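## Task

The lot number printed on the shelf edge under each shelf spot names that spot, and several spots may carry the same number. Move one cardboard box from a lot 418 spot and one from a lot 414 spot onto the desk so that no part of either overhangs the desk edge. All other cardboard boxes stay on their own shelves. If no spot has a given lot, leave that lot out. Do not shift the desk much. The robot must not fall over or finish leaning, or the task fails.

## Robot and tools

ROBOT. A simulated Hello Robot Stretch 3 with one arm: a two-wheeled base (0.33 m long, 0.34 m wide, round back), a lift on a vertical mast, and a telescoping arm that reaches out to the robot's RIGHT side, ending in a wrist (yaw, pitch, roll) and a two-finger gripper. The base only drives straight or spins in place, about a point midway between the drive wheels, 0.05 m behind the front edge. It cannot slide sideways, so to shift the gripper forward or back you drive the base. With the arm pulled in and the wrist folded, a spin sweeps a circle of radius 0.28 m; an unfolded level wrist reaches past that circle.

FRAMES. Base frame: origin on the floor between the drive wheels, x ahead, y to the left, z up, metres. hand_pose is reported in this frame at the point where closed fingertips meet. Odometry frame is the base frame as it was at scene start; base_odometry counts wheel turns only (slip is counted as travel), heading in rad, left positive, -3.142 to 3.142.

TOOL move. One action per call. Either "base", "joints" or both (plus optional "speeds", "pace", "contact_limits"), or {"servos": "reboot"} by itself. "base" holds exactly one key, both relative offsets from where the base last measured itself: translate_m (metres, -3 to 3, positive forward) or rotate_rad (radians, -6.4 to 6.4, positive left/counter-clockwise). "joints" is one dict of absolute targets keyed by joint name: lift_m 0 to 1.1 m; arm_m 0 to 0.52 m extension; wrist_yaw_rad -1.345 to 4.42 (0 along the arm, positive toward the robot's front); wrist_pitch_rad -1.57 to 0.451 (0 level, negative tips fingers down); wrist_roll_rad -2.911 to 2.918 (0 fingers side by side); gripper_m -0.089 to 0.179 (larger is wider; real fingertip gap is 0.007 less near closed, 0.025 less wide open); head_pan_rad -3.953 to 1.73 (0 ahead, positive left, -1.57 looks along the arm); head_tilt_rad -1.53 to 0.419 (negative looks down). "pace" is "default" or "max"; "speeds" caps a motion's top speed per key. Default/max: translate 0.12/0.30 m/s, rotate 0.76/1.90 rad/s, lift 0.11/0.15 m/s, arm 0.14/0.40 m/s. The base is capped at 0.10 m/s and 0.63 rad/s unless lift_m < 0.30, arm_m < 0.03 and wrist_yaw_rad > 2.54 all hold. "contact_limits" sets the effort (per cent, 1 to 100) at which a motion halts with contact_stop: arm_m a number, lift_m {"down": v, "up": v} (about 12 or more, or free motion may trip it), translate_m / rotate_rad a number per wheel effort; put each only beside its own command. Base moves have no contact stop unless given one. "cameras" picks head_camera, nav_camera, wrist_camera or "all". "blocking": true (default) waits until everything rests; false returns in about 0.5 s and later moves replace only the targets they name. A move with no action just reports state and images, including the scene number.

OTHER TOOLS. wait(seconds 0 to 10, cameras) lets time pass and reports state; it ends early once running moves settle. stop(cameras) brakes all running motions, which then read "stopped" and hold. zoom_image(camera, region [x0,y0,x1,y1] in pixels, at most 504 by 504) enlarges part of that camera's latest image. finished_scene(scene) ends the current scene by its number and begins the next; it cannot be undone.

RESULTS. The "move" line says "done" or the worst status among motions. base_status/joint_status per motion: done, moving, off_target (rested away from target, may still push), stopped, contact_stop (that joint goes slack until commanded again), time_out (a move is cut at 14 s), torque_fault (wrist or head servo off; send reboot). An unplanned stop, or a refused call, cancels the remaining move/wait/finished_scene calls of that reply. on_its_own tells what the robot did unasked; "held at" is a target, not a reading. motor_effort is per cent, sign toward higher values, bracketed peak from the last action; a resting effort out of range hints at a load or push. lidar_m: 12 distances from the base origin in 30-degree sectors, first straight ahead, counter-clockwise (4th left, 7th behind, 10th right), seen at 0.17 m height only; "-" means nothing or too close. wrist_depth_mm and head_depth_mm are 7x7 median depth grids from top left. base_tilt gives forward/right lean in degrees (about 4 degrees bias). turned_by_imu beats turned_by_wheels when they differ over 0.15 rad. head_camera images arrive rotated (turn a quarter clockwise to view upright); nav_camera images need a quarter turn counter-clockwise.

GRIPPING. Command gripper_m below the box width to hold (lower squeezes harder); open to width plus 0.05 or fully to release. Readings never confirm a hold; check images.

CAUTIONS. Before folding the wrist over the base (yaw 3.0) or unfolding it, keep lift_m 0.32 to 0.95, pitch -0.4, roll near 0; once folded, lift may drop to 0.25. If yaw is below -0.4, keep pitch at -0.5 or lower. Pushing an unyielding object with the gripper above about 0.45 m, or driving while the gripper holds or snags something fixed, can tip the robot; if a lean appears, back the gripper off. Use a low lift "down" limit when lowering onto surfaces. Wrist and head never contact-stop, so avoid jamming them. Avoid dropping boxes from height, releasing them while moving, slamming or shoving shelves and the desk, and knocking other boxes off their shelves.

Each tool is called after ">>>" as name(argument=value, ...), one argument or row to a line, values as JSON.

## Session

>>> move(
)

Scene clock: 0.00 s.
base_odometry: x=+0.000 y=+0.000 heading=+0.000
turned_by_wheels: +0.000
turned_by_imu: +0.000
base_tilt: forward=-0.3 right=-1.3
lidar_m: 0.73 0.73 0.85 1.53 2.66 1.26 1.01 1.11 1.82 1.63 1.40 0.83
head_depth_mm: 802 792 784 776 768 761 757 / 774 765 758 751 744 737 730 / 748 740 734 728 721 715 708 / 724 715 710 705 699 694 687 / 702 695 689 684 679 672 667 / 681 673 667 664 658 652 648 / 661 655 652 644 640 634 631
base_status: not commanded
joint_positions: lift_m=+0.374 arm_m=+0.001 wrist_yaw_rad=+3.009 wrist_pitch_rad=-0.462 wrist_roll_rad=+0.000 gripper_m=+0.037 head_pan_rad=+0.000 head_tilt_rad=-0.003
joint_status: not commanded
measured_speeds: all 0
motor_effort: left_wheel=-0.4 right_wheel=+0.1 lift_m=+22.4 arm_m=-1.9 wrist_yaw_rad=-1.0 wrist_pitch_rad=+1.9 wrist_roll_rad=-0.1 gripper_m=+0.3 head_pan_rad=+1.2 head_tilt_rad=+6.7
hand_pose: x=+0.0076 y=+0.0712 z=+0.3774 quat_wxyz=(+0.207, +0.697, +0.116, +0.676) (m; base frame)
wrist_depth_mm: - 138 - - - 859 - / - 151 - - - 975 - / - 167 922 - - 937 - / 840 775 203 821 806 791 762 / 698 671 212 657 648 671 666 / 590 599 126 579 128 582 578 / 522 546 287 355 507 509 509
pictures: head_camera (sideways), nav_camera (sideways), wrist_camera
camera_calibration:
head_camera: T_world_to_cam=[[0.049258, -0.0462949, -0.997713, 1.31416], [0.0559933, 0.997482, -0.0435198, 0.0560066], [0.997215, -0.0537216, 0.0517262, -0.117899], [0, 0, 0, 1]] pos_world=[0.0497012, -0.00136013, 1.31969]
nav_camera: T_world_to_cam=[[-0.0233498, 0.0170467, 0.999582, -1.25828], [0.00969844, -0.999804, 0.017277, 0.0275711], [0.99968, 0.0100978, 0.0231799, -0.0831342], [0, 0, 0, 1]] pos_world=[0.0534596, 0.0498547, 1.25921]
wrist_camera: T_world_to_cam=[[0.994963, -0.0965217, -0.0270514, 0.016197], [-0.0806635, -0.610724, -0.787724, 0.37395], [0.0595115, 0.785938, -0.615434, 0.342021], [0, 0, 0, 1]] pos_world=[-0.00630544, -0.0388635, 0.505499]

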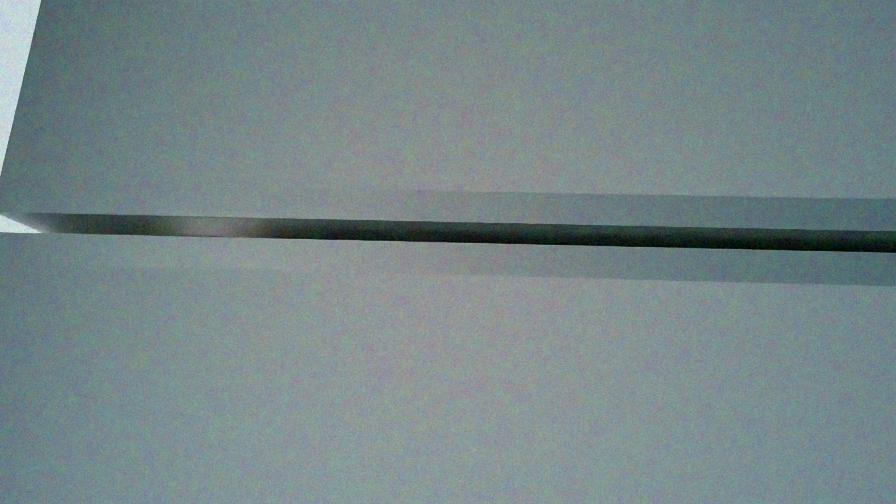

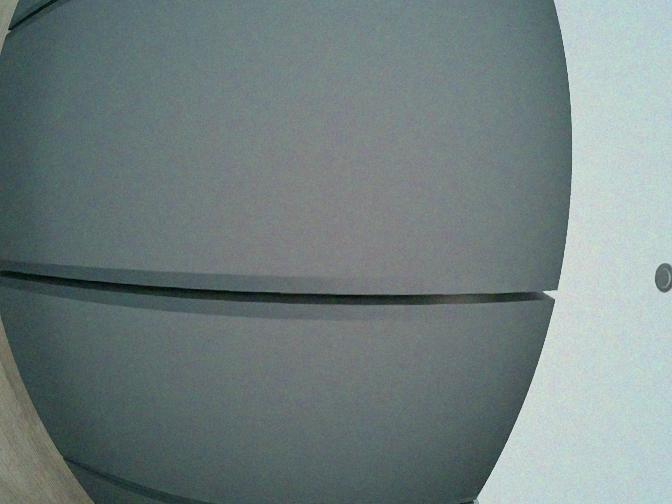

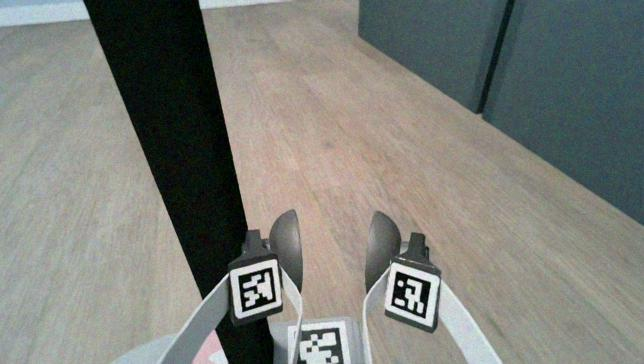

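Facing a cabinet. Look around.

>>> move(
  joints={"head_pan_rad":-1.2,"head_tilt_rad":-0.25},
  cameras=["head_camera","nav_camera"],
)

>>> move(
  joints={"head_pan_rad":-2.5,"head_tilt_rad":-0.25},
  cameras=["head_camera","nav_camera"],
)

>>> move(
  joints={"head_pan_rad":1.5,"head_tilt_rad":-0.25},
  cameras=["head_camera","nav_camera"],
)

>>> move(
  joints={"head_pan_rad":-3.7,"head_tilt_rad":-0.25},
  cameras=["head_camera","nav_camera"],
)

Scene clock: 8.20 s.
move: done
base_odometry: x=+0.000 y=+0.000 heading=+0.000
turned_by_wheels: +0.000
turned_by_imu: +0.000
base_tilt: forward=-0.4 right=-1.4
lidar_m: 0.72 0.73 0.85 1.53 2.66 1.25 1.01 1.11 1.82 1.63 1.39 0.83
head_depth_mm: 1645 1846 1908 1957 1990 2073 1648 / 1661 1553 1531 1599 1668 1879 1643 / 1686 1876 1957 2003 2029 1961 1631 / 1700 1916 1989 2033 2071 2025 1621 / 1725 1915 1991 2041 2061 2011 1618 / 1745 1907 1972 1927 1887 1920 1608 / 1583 1526 1577 1647 1696 1758 1607
base_status: not commanded
joint_positions: lift_m=+0.374 arm_m=+0.001 wrist_yaw_rad=+3.009 wrist_pitch_rad=-0.462 wrist_roll_rad=+0.000 gripper_m=+0.037 head_pan_rad=-1.230 head_tilt_rad=-0.249
joint_status: all done
measured_speeds: all 0
motor_effort: left_wheel=+0.1(0.8) right_wheel=-0.2(1.1) lift_m=+23.4(23.9) arm_m=-6.7(7.2) wrist_yaw_rad=-0.1(1.5) wrist_pitch_rad=+1.9(2.0) wrist_roll_rad=+0.1(0.3) gripper_m=+0.8(0.9) head_pan_rad=+2.5(6.1) head_tilt_rad=-3.5(8.5)
hand_pose: x=+0.0076 y=+0.0712 z=+0.3774 quat_wxyz=(+0.207, +0.697, +0.116, +0.676) (m; base frame)
wrist_depth_mm: - 139 - - - 870 - / - 150 - - - 970 - / - 167 914 - - 936 - / 833 775 204 817 802 799 768 / 700 682 212 663 651 667 670 / 598 595 126 573 129 582 582 / 528 533 287 352 500 510 511
pictures: head_camera (sideways), nav_camera (sideways)
camera_calibration:
head_camera: T_world_to_cam=[[-0.109084, 0.168837, -0.979589, 1.29116], [0.95462, 0.292535, -0.0558837, 0.0665487], [0.277129, -0.941232, -0.193086, 0.205196], [0, 0, 0, 1]] pos_world=[0.0204511, -0.0443278, 1.30815]
nav_camera: T_world_to_cam=[[0.0900428, -0.202723, 0.975088, -1.22678], [-0.937645, -0.347296, 0.0143818, 0.0372062], [0.335728, -0.915581, -0.221353, 0.239249], [0, 0, 0, 1]] pos_world=[0.0650263, -0.0167223, 1.24864]

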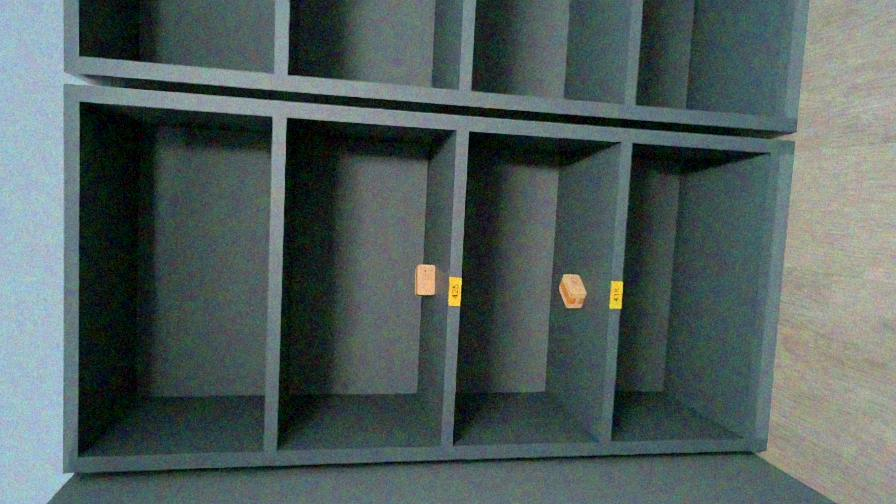

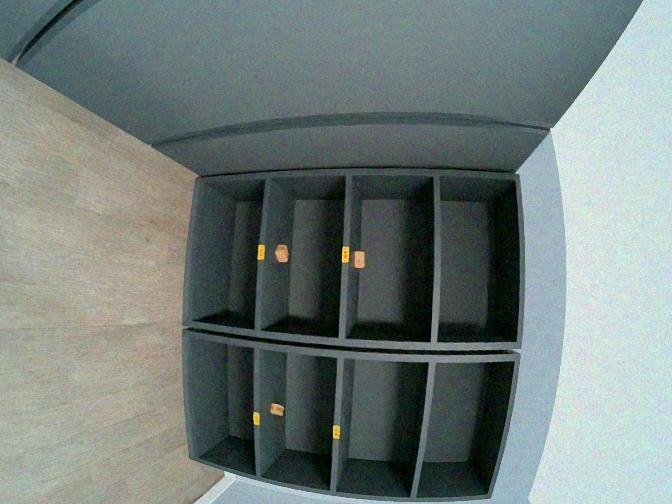

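Scene clock: 10.37 s.
move: done
base_odometry: x=+0.000 y=+0.000 heading=+0.000
turned_by_wheels: +0.000
turned_by_imu: +0.000
base_tilt: forward=-0.3 right=-1.1
lidar_m: 0.72 0.73 0.85 1.53 2.66 1.25 1.01 1.11 1.81 1.63 1.39 0.83
head_depth_mm: 1330 1375 1413 1457 1473 1001 1152 / 1378 1421 1463 1522 1565 997 1530 / 1423 1472 1518 1576 1648 1708 1636 / 1472 1530 1574 1626 1706 1777 1610 / 1545 1595 1664 1729 1789 1875 1612 / 1592 1669 1735 1808 1883 1941 1612 / 1684 1744 1818 1912 1994 2027 1593
base_status: not commanded
joint_positions: lift_m=+0.374 arm_m=+0.001 wrist_yaw_rad=+3.009 wrist_pitch_rad=-0.462 wrist_roll_rad=+0.000 gripper_m=+0.037 head_pan_rad=-2.508 head_tilt_rad=-0.250
joint_status: all done
measured_speeds: translate_m=+0.000 rotate_rad=+0.000 lift_m=+0.000 arm_m=+0.000 wrist_yaw_rad=+0.000 wrist_pitch_rad=+0.000 wrist_roll_rad=+0.000 head_pan_rad=+0.024 head_tilt_rad=+0.000
motor_effort: left_wheel=+0.1(0.8) right_wheel=+0.0(1.1) lift_m=+23.2(23.8) arm_m=-9.0(9.6) wrist_yaw_rad=-1.4(1.6) wrist_pitch_rad=+1.9(2.1) wrist_roll_rad=-0.1(0.3) gripper_m=+0.6(1.1) head_pan_rad=+3.2(4.6) head_tilt_rad=-3.2(5.7)
hand_pose: x=+0.0076 y=+0.0712 z=+0.3774 quat_wxyz=(+0.207, +0.697, +0.116, +0.676) (m; base frame)
wrist_depth_mm: - 139 - - - 853 - / - 151 - - - 970 - / - 167 896 - - 947 - / 841 763 203 815 809 792 778 / 687 670 211 661 658 673 665 / 603 595 126 573 128 578 573 / 524 539 287 354 499 513 508
pictures: head_camera (sideways), nav_camera (sideways)
camera_calibration:
head_camera: T_world_to_cam=[[0.13065, 0.15341, -0.979488, 1.2896], [0.555329, -0.829751, -0.0558853, 0.0689592], [-0.821304, -0.536636, -0.1936, 0.21255], [0, 0, 0, 1]] pos_world=[-0.0322126, -0.0265569, 1.30815]
nav_camera: T_world_to_cam=[[-0.16864, -0.145016, 0.974952, -1.22493], [-0.602919, 0.797673, 0.0143589, 0.0351083], [-0.779775, -0.585396, -0.221952, 0.246863], [0, 0, 0, 1]] pos_world=[0.00709275, -0.0611272, 1.24854]

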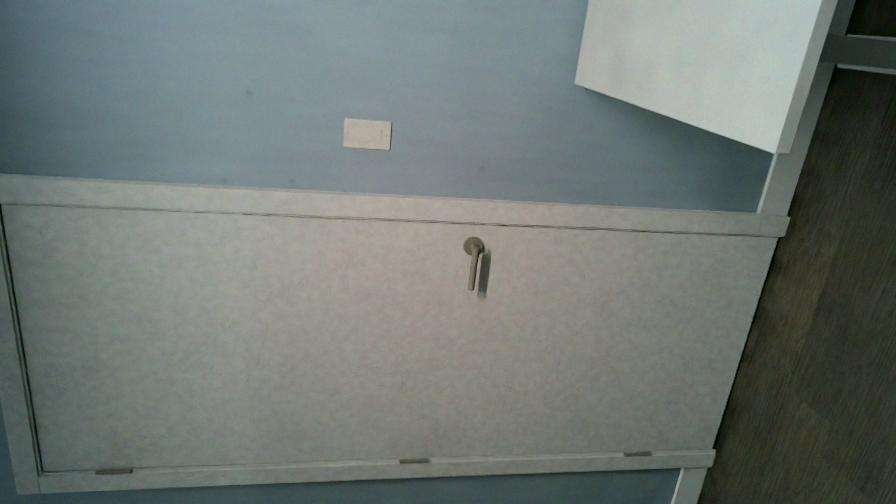

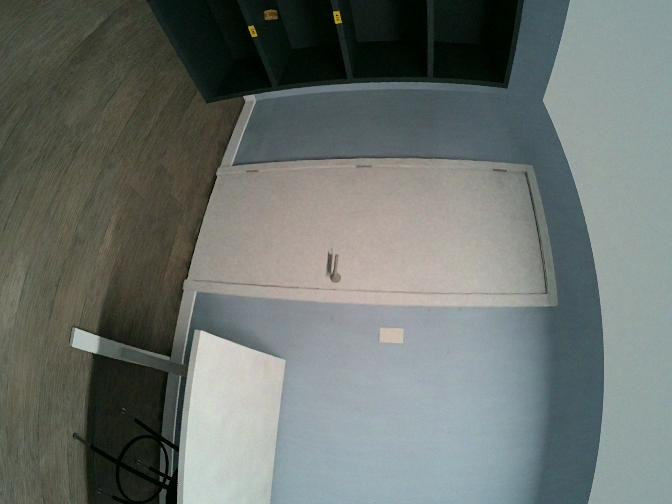

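Scene clock: 13.63 s.
move: done
base_odometry: x=+0.000 y=+0.000 heading=+0.000
turned_by_wheels: +0.000
turned_by_imu: +0.000
base_tilt: forward=-0.1 right=-1.1
lidar_m: 0.72 0.73 0.85 1.53 2.66 1.25 1.01 1.11 1.82 1.63 1.39 0.83
head_depth_mm: 1072 1082 1082 1095 1103 1116 1131 / 1330 1297 1313 1317 1343 1350 1375 / 2520 1622 1640 1661 1687 1713 1579 / 2480 2536 2646 2808 2888 2134 1623 / 2428 2491 2555 2694 2745 2138 1606 / 2313 2408 2456 2574 2689 2137 1604 / 2252 2325 2376 2484 2576 2121 1599
base_status: not commanded
joint_positions: lift_m=+0.374 arm_m=+0.001 wrist_yaw_rad=+3.009 wrist_pitch_rad=-0.462 wrist_roll_rad=+0.000 gripper_m=+0.037 head_pan_rad=+1.508 head_tilt_rad=-0.250
joint_status: all done
measured_speeds: translate_m=+0.000 rotate_rad=+0.000 lift_m=+0.000 arm_m=+0.000 wrist_yaw_rad=+0.000 wrist_pitch_rad=+0.000 wrist_roll_rad=+0.000 head_pan_rad=-0.024 head_tilt_rad=+0.000
motor_effort: left_wheel=-0.4(0.7) right_wheel=+0.4(1.1) lift_m=+23.1(23.9) arm_m=-12.3(13.1) wrist_yaw_rad=+0.0(1.8) wrist_pitch_rad=+2.0(2.0) wrist_roll_rad=-0.2(0.3) gripper_m=+0.4(1.1) head_pan_rad=-2.4(6.8) head_tilt_rad=-2.7(9.6)
hand_pose: x=+0.0076 y=+0.0712 z=+0.3774 quat_wxyz=(+0.207, +0.697, +0.116, +0.676) (m; base frame)
wrist_depth_mm: - 138 - - - 878 - / - 150 - - - 993 - / - 168 909 - - 942 - / 831 765 203 815 805 807 782 / 705 674 211 664 656 669 672 / 598 600 126 571 129 583 580 / 524 540 287 353 503 514 507
pictures: head_camera (sideways), nav_camera (sideways)
camera_calibration:
head_camera: T_world_to_cam=[[0.033892, -0.198632, -0.979488, 1.29019], [-0.992776, 0.106176, -0.0558833, 0.0783993], [0.115098, 0.974306, -0.193598, 0.20684], [0, 0, 0, 1]] pos_world=[0.0102991, 0.0464232, 1.30815]
nav_camera: T_world_to_cam=[[-0.00309681, 0.2224, 0.974951, -1.22594], [0.998692, -0.0490732, 0.0143665, 0.0253909], [0.0510391, 0.97372, -0.221957, 0.241798], [0, 0, 0, 1]] pos_world=[-0.0414953, 0.0384525, 1.24854]

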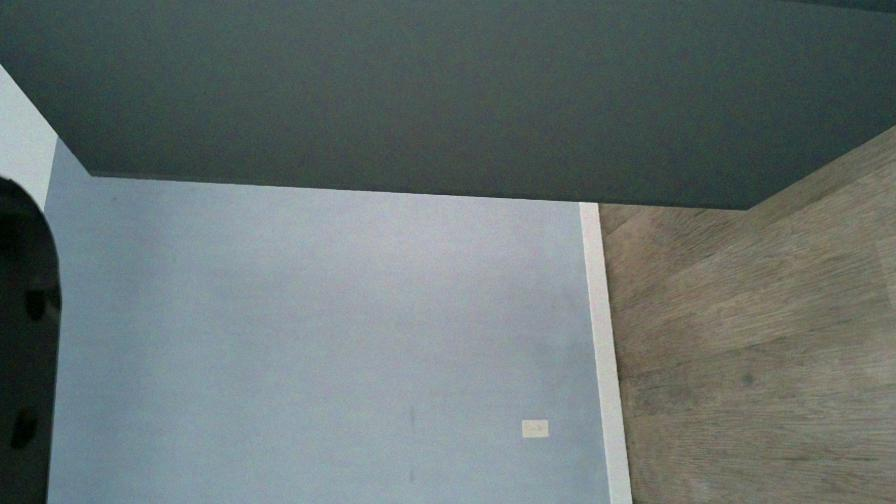

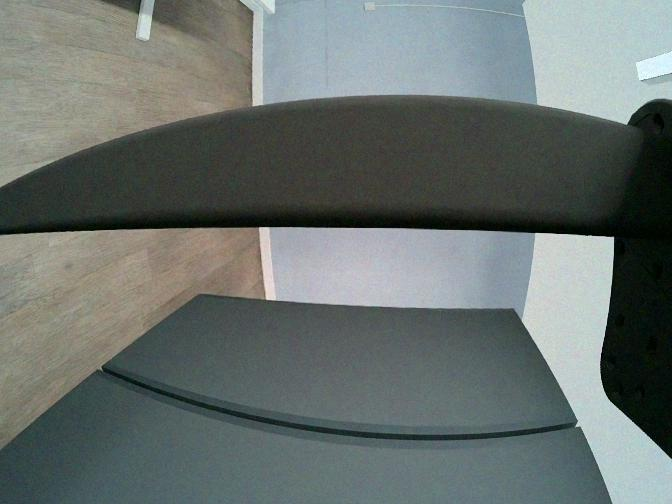

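Scene clock: 17.33 s.
move: done
base_odometry: x=+0.000 y=+0.000 heading=+0.000
turned_by_wheels: +0.000
turned_by_imu: +0.000
base_tilt: forward=-0.3 right=-1.2
lidar_m: 0.72 0.73 0.85 1.53 2.66 1.25 1.01 1.11 1.81 1.63 1.39 0.83
head_depth_mm: 2468 2561 2630 2710 2741 2225 1646 / 2489 2681 2778 2893 2923 2188 1636 / 2246 2355 2480 2650 2558 2180 1631 / 2002 2094 2196 2291 1473 1827 1618 / 1817 1876 1958 2028 1460 1915 1612 / 1651 1702 1771 1821 1443 1127 1555 / 1507 1554 1610 1658 1436 1007 1506
base_status: not commanded
joint_positions: lift_m=+0.374 arm_m=+0.001 wrist_yaw_rad=+3.009 wrist_pitch_rad=-0.462 wrist_roll_rad=+0.000 gripper_m=+0.037 head_pan_rad=-3.708 head_tilt_rad=-0.250
joint_status: all done
measured_speeds: translate_m=+0.000 rotate_rad=+0.000 lift_m=+0.000 arm_m=+0.000 wrist_yaw_rad=+0.000 wrist_pitch_rad=+0.000 wrist_roll_rad=+0.000 head_pan_rad=+0.024 head_tilt_rad=+0.000
motor_effort: left_wheel=+0.1(0.8) right_wheel=+0.7(1.4) lift_m=+23.1(24.0) arm_m=-12.3(13.3) wrist_yaw_rad=+0.3(1.6) wrist_pitch_rad=+1.8(2.0) wrist_roll_rad=+0.0(0.4) gripper_m=+0.7(1.0) head_pan_rad=+3.7(5.3) head_tilt_rad=-2.5(7.1)
hand_pose: x=+0.0076 y=+0.0712 z=+0.3774 quat_wxyz=(+0.207, +0.697, +0.116, +0.676) (m; base frame)
wrist_depth_mm: - 138 - - - 849 - / - 150 - - - 979 - / - 167 936 - - 961 - / 843 773 204 817 808 789 769 / 699 674 212 665 659 671 661 / 598 599 126 572 129 582 579 / 530 538 287 356 502 517 507
pictures: head_camera (sideways), nav_camera (sideways)
camera_calibration:
head_camera: T_world_to_cam=[[0.190413, -0.0662397, -0.979467, 1.2892], [-0.57214, -0.818249, -0.0558902, 0.0758866], [-0.797746, 0.571035, -0.193704, 0.212564], [0, 0, 0, 1]] pos_world=[-0.0324921, 0.0261093, 1.30815]
nav_camera: T_world_to_cam=[[-0.196358, 0.104671, 0.974929, -1.22475], [0.524977, 0.850995, 0.0143688, 0.0282705], [-0.828156, 0.514637, -0.22205, 0.247221], [0, 0, 0, 1]] pos_world=[-0.0505933, -0.0230908, 1.24854]

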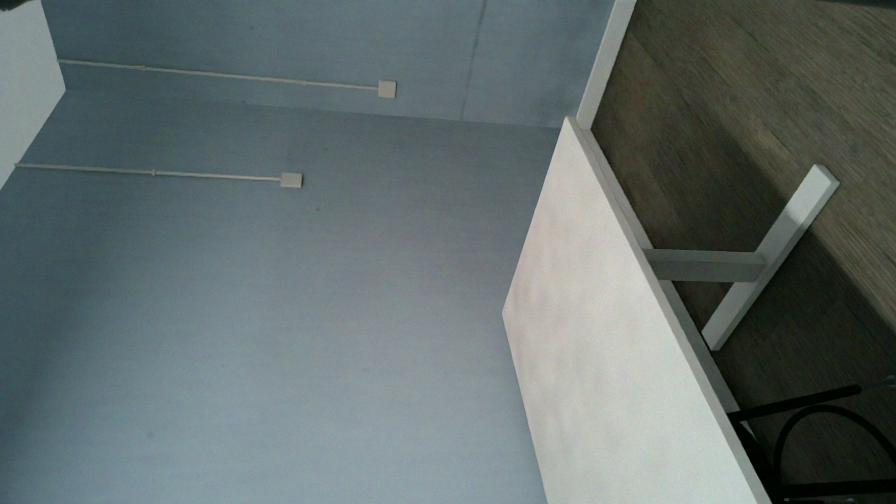

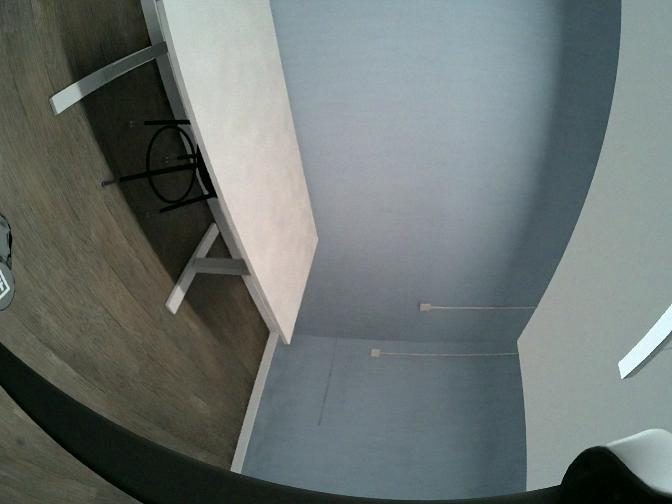

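>>> move(
  joints={"head_pan_rad":-1.57,"head_tilt_rad":-0.4},
  cameras=["head_camera"],
)

>>> zoom_image(
  camera="head_camera",
  region=[300, 0, 700, 504],
)

Scene clock: 27.63 s.
move: done
base_odometry: x=+0.000 y=+0.000 heading=+0.000
turned_by_wheels: +0.000
turned_by_imu: +0.000
base_tilt: forward=-0.4 right=-1.3
lidar_m: 0.72 0.73 0.85 1.53 2.66 1.25 1.01 1.12 1.81 1.63 1.39 0.83
head_depth_mm: 1824 1835 1871 1990 2133 1800 1423 / 1891 2000 2098 2179 2193 1769 1412 / 1835 1964 2045 2180 2288 1766 1403 / 1788 1899 2013 2125 2235 1768 1395 / 1378 1475 1582 1716 1887 1758 1397 / 1713 1803 1899 2021 2107 1755 1400 / 1678 1783 1861 1962 2098 1724 1377
base_status: not commanded
joint_positions: lift_m=+0.374 arm_m=+0.001 wrist_yaw_rad=+3.009 wrist_pitch_rad=-0.462 wrist_roll_rad=+0.000 gripper_m=+0.037 head_pan_rad=-1.562 head_tilt_rad=-0.404
joint_status: all done
measured_speeds: translate_m=+0.000 rotate_rad=+0.000 lift_m=+0.000 arm_m=+0.000 wrist_yaw_rad=+0.000 wrist_pitch_rad=+0.000 wrist_roll_rad=+0.000 head_pan_rad=-0.024 head_tilt_rad=+0.000
motor_effort: left_wheel=-0.2(0.8) right_wheel=+0.2(1.0) lift_m=+23.3(24.2) arm_m=-12.5(13.2) wrist_yaw_rad=+0.0(1.7) wrist_pitch_rad=+1.9(2.0) wrist_roll_rad=-0.1(0.3) gripper_m=+0.5(0.9) head_pan_rad=-3.6(6.3) head_tilt_rad=+1.9(6.2)
hand_pose: x=+0.0076 y=+0.0712 z=+0.3774 quat_wxyz=(+0.207, +0.697, +0.116, +0.676) (m; base frame)
wrist_depth_mm: - 139 - - - 858 - / - 150 - - - 977 - / - 167 924 - - 924 - / 834 755 203 812 810 791 772 / 702 678 211 660 655 678 666 / 598 603 126 570 129 583 578 / 530 538 289 354 501 506 510
pictures: head_camera (sideways)
camera_calibration:
head_camera: T_world_to_cam=[[-0.0494235, 0.343811, -0.937737, 1.23619], [0.997756, -0.0254617, -0.0619221, 0.0741051], [-0.0451659, -0.938693, -0.341781, 0.400669], [0, 0, 0, 1]] pos_world=[0.00525472, -0.0470243, 1.30075]

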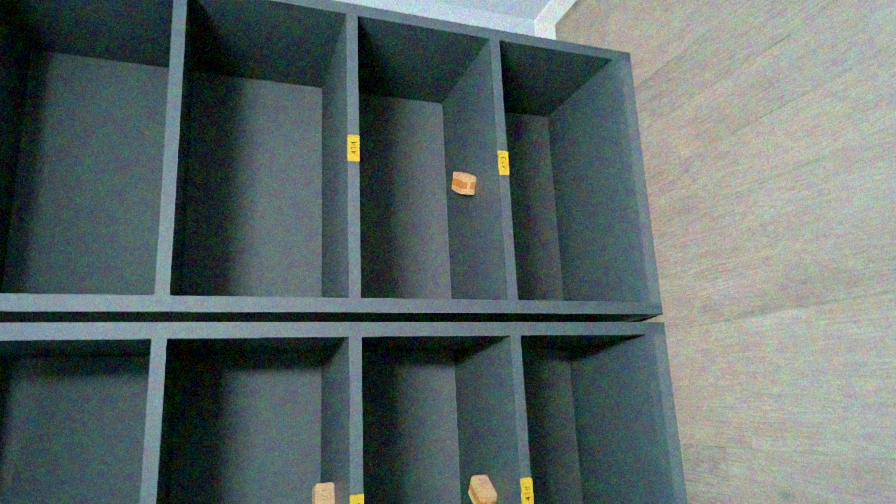

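Scaled by 1.000.

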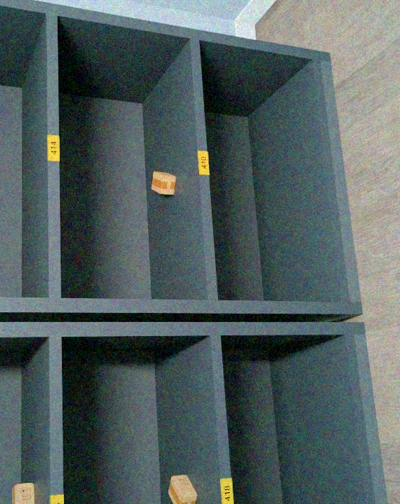

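>>> zoom_image(
  camera="head_camera",
  region=[320, 100, 540, 220],
)

>>> zoom_image(
  camera="head_camera",
  region=[300, 430, 560, 504],
)

Scaled by 2.291 from the camera's 896x504 image, which has a finer 1280x720 frame.

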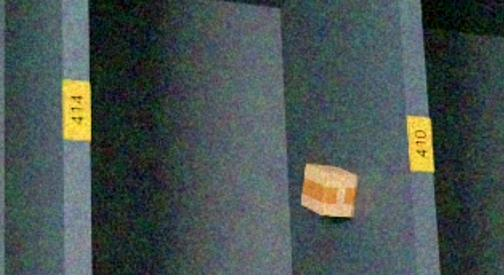

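Scaled by 1.938 from the camera's 896x504 image, which has a finer 1280x720 frame.

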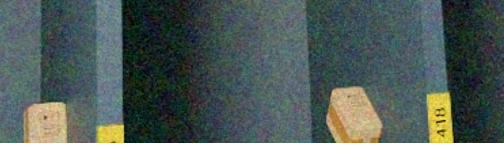

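>>> move(
  base={"rotate_rad":1.71},
  pace="max",
  joints={"lift_m":0.29,"head_pan_rad":-0.8},
)

>>> move(
  base={"translate_m":2.2},
  pace="max",
  cameras=["nav_camera"],
)

>>> move(
  base={"rotate_rad":-1.57},
  pace="max",
  cameras=["nav_camera"],
)

Scene clock: 67.37 s.
move: done
base_odometry: x=+0.000 y=+0.000 heading=+1.710
turned_by_wheels: +1.710
turned_by_imu: +1.677
base_tilt: forward=-0.2 right=-1.2
lidar_m: 2.65 2.51 1.01 1.11 1.58 1.96 1.62 1.17 0.78 0.73 0.73 0.93
head_depth_mm: 617 645 676 712 753 796 845 / 656 688 726 766 813 867 926 / 701 739 783 832 882 946 1024 / 753 799 850 904 971 1051 1136 / 816 876 937 1005 1082 1185 1273 / 884 952 1021 1108 1205 1325 1373 / 974 1051 1143 1245 1378 1538 1395
base_status: done
joint_positions: lift_m=+0.290 arm_m=+0.001 wrist_yaw_rad=+3.009 wrist_pitch_rad=-0.463 wrist_roll_rad=+0.000 gripper_m=+0.037 head_pan_rad=-0.798 head_tilt_rad=-0.399
joint_status: all done
measured_speeds: all 0
motor_effort: left_wheel=-6.9(14.8) right_wheel=+8.3(14.0) lift_m=+30.3(30.9) arm_m=-12.6(13.5) wrist_yaw_rad=-1.5(1.7) wrist_pitch_rad=+2.1(2.3) wrist_roll_rad=-0.2(0.3) gripper_m=+0.6(1.0) head_pan_rad=-3.3(6.1) head_tilt_rad=+3.1(5.2)
hand_pose: x=+0.0076 y=+0.0710 z=+0.2927 quat_wxyz=(+0.208, +0.697, +0.117, +0.676) (m; base frame)
wrist_depth_mm: - 139 - - - - - / - 151 - - - - - / 855 167 767 826 824 821 797 / 689 638 203 675 667 662 658 / 582 576 212 552 547 567 552 / 496 498 126 297 128 486 480 / 272 277 262 268 408 425 425
pictures: none

Scene clock: 76.13 s.
move: done
base_odometry: x=-0.304 y=+2.179 heading=+1.710
turned_by_wheels: +0.000
turned_by_imu: +0.002
base_tilt: forward=-0.4 right=-1.2
lidar_m: 0.49 0.50 0.63 1.35 1.64 2.21 3.30 0.77 0.71 1.94 0.79 0.53
head_depth_mm: 1089 1223 1408 1643 1961 1802 1429 / 890 987 1090 1240 1431 1615 1427 / 755 822 900 991 1108 1251 1338 / 656 704 760 826 902 999 1119 / 580 616 659 706 765 833 907 / 519 548 582 618 661 709 769 / 470 493 520 550 584 623 667
base_status: done
joint_positions: lift_m=+0.290 arm_m=+0.001 wrist_yaw_rad=+3.009 wrist_pitch_rad=-0.463 wrist_roll_rad=+0.000 gripper_m=+0.037 head_pan_rad=-0.800 head_tilt_rad=-0.399
joint_status: not commanded
measured_speeds: all 0
motor_effort: left_wheel=+4.0(9.6) right_wheel=+3.8(18.0) lift_m=+26.1(30.8) arm_m=-7.5(13.3) wrist_yaw_rad=+0.0(1.9) wrist_pitch_rad=+2.1(2.3) wrist_roll_rad=-0.1(0.4) gripper_m=+0.2(1.1) head_pan_rad=-3.2(3.9) head_tilt_rad=-0.2(4.2)
hand_pose: x=+0.0076 y=+0.0710 z=+0.2927 quat_wxyz=(+0.208, +0.697, +0.117, +0.676) (m; base frame)
wrist_depth_mm: - 138 - - - 616 511 / - 151 - - - 635 519 / 867 167 760 831 833 714 531 / 692 642 204 670 670 668 518 / 586 581 212 550 546 559 539 / 502 500 126 297 129 484 479 / 272 277 262 268 409 430 424
pictures: nav_camera (sideways)
camera_calibration:
nav_camera: T_world_to_cam=[[0.266156, -0.249579, 0.931059, -1.17026], [-0.70637, -0.707738, 0.0122095, 0.038599], [0.655899, -0.660921, -0.364664, 0.423896], [0, 0, 0, 1]] pos_world=[0.0607051, 0.0154063, 1.24369]

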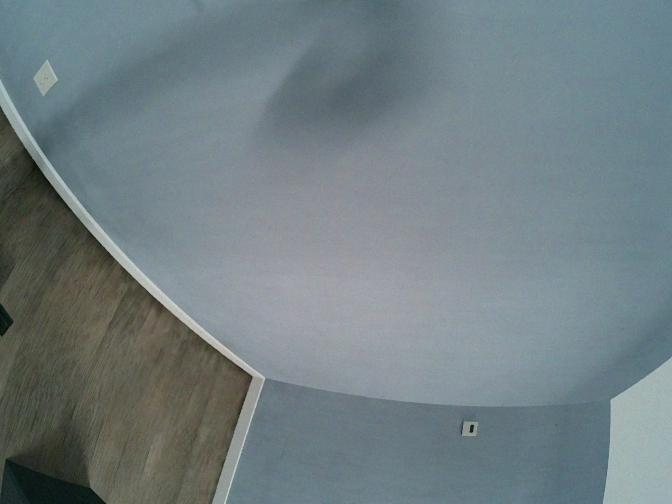

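Scene clock: 78.27 s.
move: done
base_odometry: x=-0.304 y=+2.179 heading=+0.140
turned_by_wheels: -1.570
turned_by_imu: -1.540
base_tilt: forward=-0.4 right=-1.2
lidar_m: 1.94 0.77 0.52 0.49 0.50 0.64 1.43 1.64 2.22 2.91 0.75 0.71
head_depth_mm: 997 1121 1290 1502 1791 1808 1434 / 830 909 1014 1142 1305 1522 1414 / 707 767 841 923 1033 1159 1301 / 618 663 718 777 848 939 1041 / 594 630 676 724 787 861 944 / 649 695 749 812 886 976 1074 / 717 772 839 915 1015 1127 1275
base_status: done
joint_positions: lift_m=+0.290 arm_m=+0.001 wrist_yaw_rad=+3.009 wrist_pitch_rad=-0.463 wrist_roll_rad=+0.000 gripper_m=+0.037 head_pan_rad=-0.800 head_tilt_rad=-0.399
joint_status: not commanded
measured_speeds: all 0
motor_effort: left_wheel=+6.4(15.5) right_wheel=-8.4(14.4) lift_m=+31.4(31.4) arm_m=-12.7(13.4) wrist_yaw_rad=-0.4(2.1) wrist_pitch_rad=+2.1(2.3) wrist_roll_rad=+0.1(0.3) gripper_m=+0.8(0.9) head_pan_rad=-2.6(3.7) head_tilt_rad=-0.5(0.8)
hand_pose: x=+0.0076 y=+0.0710 z=+0.2927 quat_wxyz=(+0.208, +0.697, +0.117, +0.676) (m; base frame)
wrist_depth_mm: 442 138 477 506 530 562 588 / 479 150 519 548 582 616 625 / 527 168 563 597 638 - - / 557 186 196 652 640 652 660 / 564 555 212 555 549 558 551 / 504 497 126 296 129 488 479 / 273 278 262 267 412 428 427
pictures: nav_camera (sideways)
camera_calibration:
nav_camera: T_world_to_cam=[[0.266136, -0.249633, 0.93105, -1.17027], [-0.70643, -0.707678, 0.0121875, 0.038558], [0.655841, -0.660966, -0.364687, 0.423862], [0, 0, 0, 1]] pos_world=[0.0607047, 0.0153062, 1.24369]

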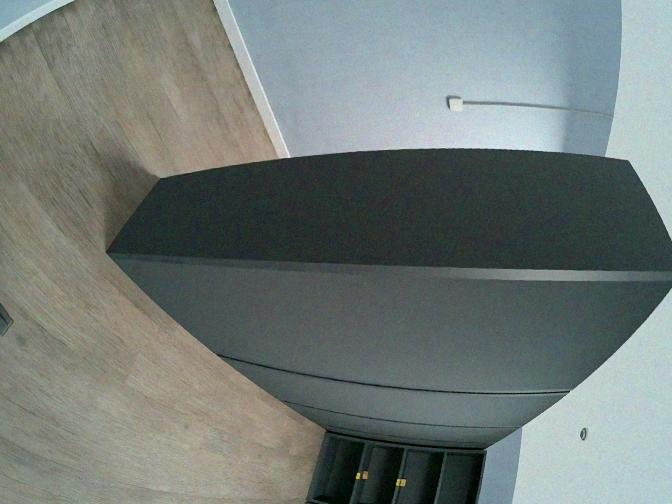

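>>> move(
  base={"translate_m":1.25},
  pace="max",
  joints={"head_pan_rad":-1.75,"head_tilt_rad":-0.3},
  cameras=["head_camera","nav_camera"],
)

Scene clock: 88.23 s.
move: done
base_odometry: x=+0.934 y=+2.353 heading=+0.140
turned_by_wheels: +0.000
turned_by_imu: +0.001
base_tilt: forward=-0.5 right=-1.1
lidar_m: 0.70 0.71 0.65 0.61 0.61 0.79 1.77 0.65 0.51 1.32 1.11 0.75
head_depth_mm: 1163 541 1189 482 492 516 545 / 1221 767 1341 1343 727 1112 891 / 1190 1032 1306 1325 891 1200 921 / 1147 1193 1264 1302 1410 1315 1404 / 1882 2016 2132 2240 2286 1883 1511 / 3162 3597 3734 - 2846 1975 1524 / 3237 3556 3748 3846 2819 1969 1519
base_status: done
joint_positions: lift_m=+0.290 arm_m=+0.001 wrist_yaw_rad=+3.009 wrist_pitch_rad=-0.463 wrist_roll_rad=+0.000 gripper_m=+0.037 head_pan_rad=-1.750 head_tilt_rad=-0.300
joint_status: all done
measured_speeds: all 0
motor_effort: left_wheel=+6.0(13.3) right_wheel=+0.6(14.4) lift_m=+24.5(31.1) arm_m=-9.3(11.7) wrist_yaw_rad=-0.4(1.5) wrist_pitch_rad=+2.1(2.3) wrist_roll_rad=+0.1(0.3) gripper_m=+0.6(1.1) head_pan_rad=+3.2(4.1) head_tilt_rad=+5.8(8.0)
hand_pose: x=+0.0076 y=+0.0710 z=+0.2927 quat_wxyz=(+0.208, +0.697, +0.117, +0.676) (m; base frame)
wrist_depth_mm: 537 139 588 614 619 - 706 / 592 151 615 - - - 783 / 639 166 176 - 761 781 775 / 671 197 204 676 666 657 656 / 577 571 213 553 548 558 557 / 503 497 126 296 128 484 477 / 272 278 263 268 408 427 421
pictures: head_camera (sideways), nav_camera (sideways)
camera_calibration:
head_camera: T_world_to_cam=[[-0.00192008, 0.249114, -0.968472, 1.276], [0.974251, -0.217883, -0.0579762, 0.0691448], [-0.225456, -0.943647, -0.242281, 0.272281], [0, 0, 0, 1]] pos_world=[-0.00352698, -0.0458659, 1.30574]
nav_camera: T_world_to_cam=[[-0.0313222, -0.268815, 0.962683, -1.2098], [-0.986373, 0.163953, 0.0136885, 0.0383586], [-0.161515, -0.949135, -0.270287, 0.30605], [0, 0, 0, 1]] pos_world=[0.0493738, -0.0410184, 1.24685]

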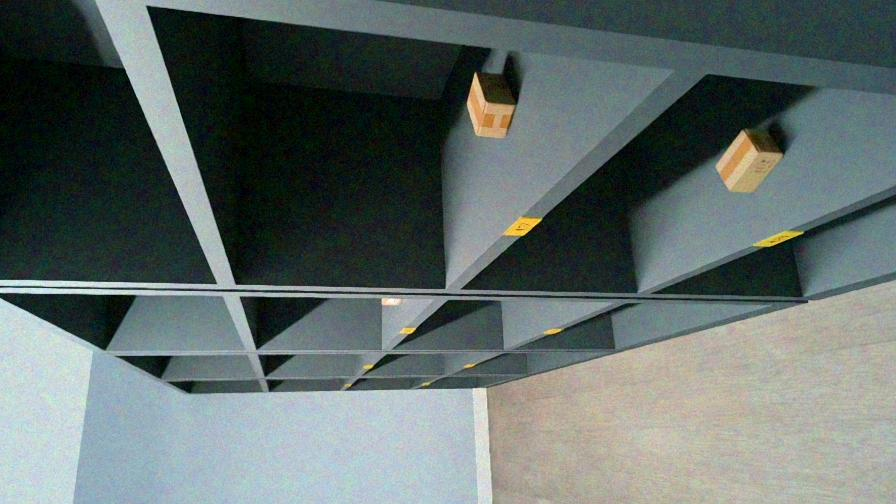

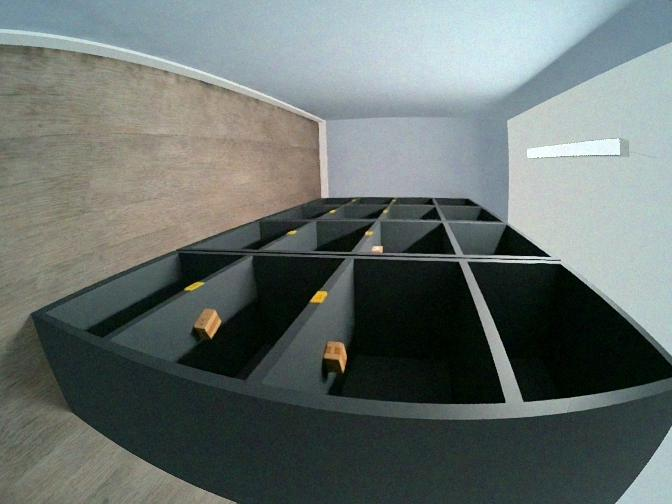

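>>> zoom_image(
  camera="head_camera",
  region=[480, 40, 830, 260],
)

>>> zoom_image(
  camera="head_camera",
  region=[320, 290, 600, 400],
)

Scaled by 1.440 from the camera's 896x504 image, which has a finer 1280x720 frame.

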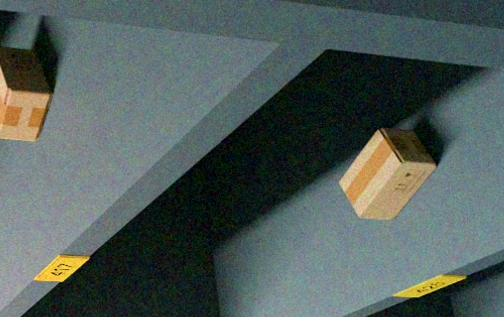

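Scaled by 1.800 from the camera's 896x504 image, which has a finer 1280x720 frame.

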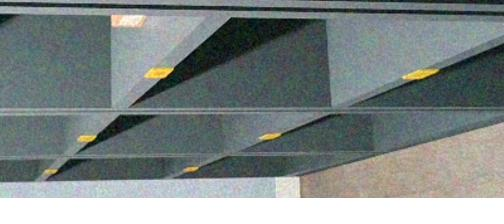

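>>> move(
  base={"translate_m":0.35},
  pace="max",
  joints={"head_pan_rad":-1.3},
)

>>> move(
  base={"rotate_rad":-1.57},
  pace="max",
)

>>> move(
  base={"translate_m":1.4},
  pace="max",
  cameras=["head_camera","nav_camera"],
)

>>> zoom_image(
  camera="head_camera",
  region=[300, 0, 804, 504],
)

Scene clock: 112.90 s.
move: done
base_odometry: x=+1.280 y=+2.402 heading=+0.140
turned_by_wheels: +0.000
turned_by_imu: +0.000
base_tilt: forward=-0.3 right=-1.3
lidar_m: 0.36 0.36 0.47 0.64 0.65 0.83 1.86 0.75 1.42 2.16 0.56 0.38
head_depth_mm: 3008 3543 3700 3805 2953 2061 1565 / 3074 3627 3808 - 2935 2032 1557 / 2838 3695 3790 - 2925 2031 1553 / 1763 1906 2059 2274 2418 2004 1545 / 1113 1166 1233 1302 1379 1463 1438 / 812 842 872 910 947 987 1035 / 643 658 679 699 721 745 773
base_status: done
joint_positions: lift_m=+0.290 arm_m=+0.001 wrist_yaw_rad=+3.009 wrist_pitch_rad=-0.463 wrist_roll_rad=+0.000 gripper_m=+0.037 head_pan_rad=-1.298 head_tilt_rad=-0.300
joint_status: all done
measured_speeds: all 0
motor_effort: left_wheel=+5.1(13.5) right_wheel=+0.2(14.2) lift_m=+26.1(26.3) arm_m=-7.0(8.4) wrist_yaw_rad=-1.0(1.6) wrist_pitch_rad=+2.2(2.2) wrist_roll_rad=+0.0(0.4) gripper_m=+0.2(1.0) head_pan_rad=-2.9(4.9) head_tilt_rad=+5.5(5.9)
hand_pose: x=+0.0076 y=+0.0710 z=+0.2927 quat_wxyz=(+0.208, +0.697, +0.117, +0.676) (m; base frame)
wrist_depth_mm: 567 138 611 629 665 488 381 / 619 151 161 - 733 501 389 / - 166 176 767 778 512 398 / 674 642 203 681 672 523 404 / 587 578 212 555 545 526 413 / 504 497 126 296 129 484 406 / 272 279 263 267 409 425 403
pictures: none

Scene clock: 115.03 s.
move: done
base_odometry: x=+1.280 y=+2.402 heading=-1.429
turned_by_wheels: -1.570
turned_by_imu: -1.539
base_tilt: forward=-0.3 right=-1.3
lidar_m: 1.90 0.55 0.38 0.36 0.37 0.48 0.64 0.65 0.85 1.97 0.76 1.41
head_depth_mm: 2831 2951 3078 3161 2803 2039 1565 / 2892 3019 3156 3317 2947 2015 1554 / 2990 3081 3174 3404 2930 2031 1551 / 2991 3101 3244 3475 2891 2005 1537 / 2895 3244 3340 3128 2726 1914 1481 / 823 854 887 920 958 1004 1049 / 656 676 696 715 745 779 835
base_status: done
joint_positions: lift_m=+0.290 arm_m=+0.001 wrist_yaw_rad=+3.009 wrist_pitch_rad=-0.463 wrist_roll_rad=+0.000 gripper_m=+0.037 head_pan_rad=-1.300 head_tilt_rad=-0.300
joint_status: not commanded
measured_speeds: all 0
motor_effort: left_wheel=+6.1(15.0) right_wheel=-8.9(14.6) lift_m=+26.5(26.9) arm_m=-12.8(13.2) wrist_yaw_rad=-1.4(1.8) wrist_pitch_rad=+2.3(2.3) wrist_roll_rad=-0.1(0.3) gripper_m=+0.4(1.0) head_pan_rad=-2.3(3.6) head_tilt_rad=+4.2(5.8)
hand_pose: x=+0.0076 y=+0.0710 z=+0.2927 quat_wxyz=(+0.208, +0.697, +0.117, +0.676) (m; base frame)
wrist_depth_mm: 335 139 358 379 393 409 428 / 367 151 387 409 432 452 479 / 400 170 417 455 475 503 532 / 444 441 204 508 526 545 - / 472 490 212 529 525 559 554 / 507 495 126 297 129 485 479 / 273 277 263 268 410 424 424
pictures: none

Scene clock: 121.10 s.
move: done
base_odometry: x=+1.478 y=+1.016 heading=-1.429
turned_by_wheels: +0.000
turned_by_imu: +0.001
base_tilt: forward=-0.3 right=-1.2
lidar_m: 1.82 0.70 0.48 0.46 0.47 0.61 1.41 1.12 1.06 0.55 1.02 0.98
head_depth_mm: 441 456 481 507 530 555 586 / 831 638 906 805 608 566 605 / 851 659 933 973 720 1073 922 / 867 677 952 1000 714 1094 916 / 886 694 974 1019 709 1120 913 / 898 718 994 1031 701 1132 904 / 921 742 1017 1060 695 1171 899
base_status: done
joint_positions: lift_m=+0.290 arm_m=+0.001 wrist_yaw_rad=+3.009 wrist_pitch_rad=-0.463 wrist_roll_rad=+0.000 gripper_m=+0.037 head_pan_rad=-1.300 head_tilt_rad=-0.300
joint_status: not commanded
measured_speeds: all 0
motor_effort: left_wheel=+4.1(14.9) right_wheel=+2.9(11.3) lift_m=+28.0(28.5) arm_m=-9.8(12.9) wrist_yaw_rad=-1.7(1.9) wrist_pitch_rad=+2.2(2.3) wrist_roll_rad=+0.1(0.3) gripper_m=+0.4(1.0) head_pan_rad=-2.4(3.6) head_tilt_rad=+4.1(5.6)
hand_pose: x=+0.0076 y=+0.0710 z=+0.2927 quat_wxyz=(+0.208, +0.697, +0.117, +0.676) (m; base frame)
wrist_depth_mm: 422 139 450 470 489 511 527 / 459 151 483 515 530 - - / 499 168 181 546 - - - / 540 191 193 - 641 641 652 / 569 555 211 552 543 559 550 / 499 495 126 296 129 487 484 / 272 279 262 266 407 426 423
pictures: head_camera (sideways), nav_camera (sideways)
camera_calibration:
head_camera: T_world_to_cam=[[-0.110046, 0.223397, -0.968496, 1.27669], [0.972064, 0.227439, -0.0579896, 0.0691955], [0.207319, -0.947821, -0.242185, 0.269478], [0, 0, 0, 1]] pos_world=[0.0173641, -0.045529, 1.30574]
nav_camera: T_world_to_cam=[[0.0886538, -0.255683, 0.962687, -1.21056], [-0.959547, -0.281218, 0.0136751, 0.038247], [0.267228, -0.924956, -0.270271, 0.303325], [0, 0, 0, 1]] pos_world=[0.0629636, -0.0182021, 1.24685]

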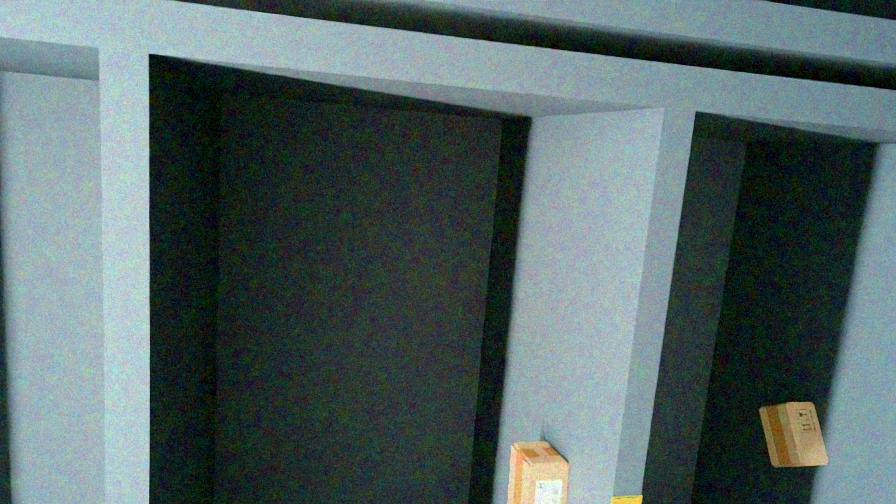

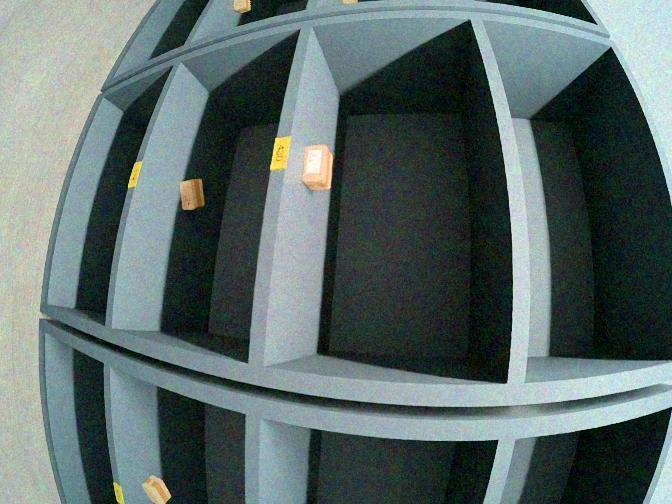

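Scaled by 1.000.

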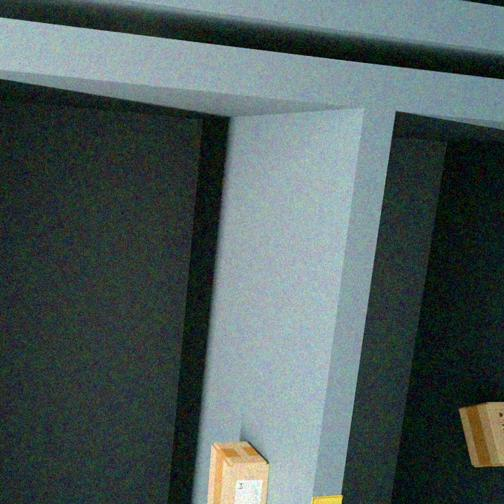

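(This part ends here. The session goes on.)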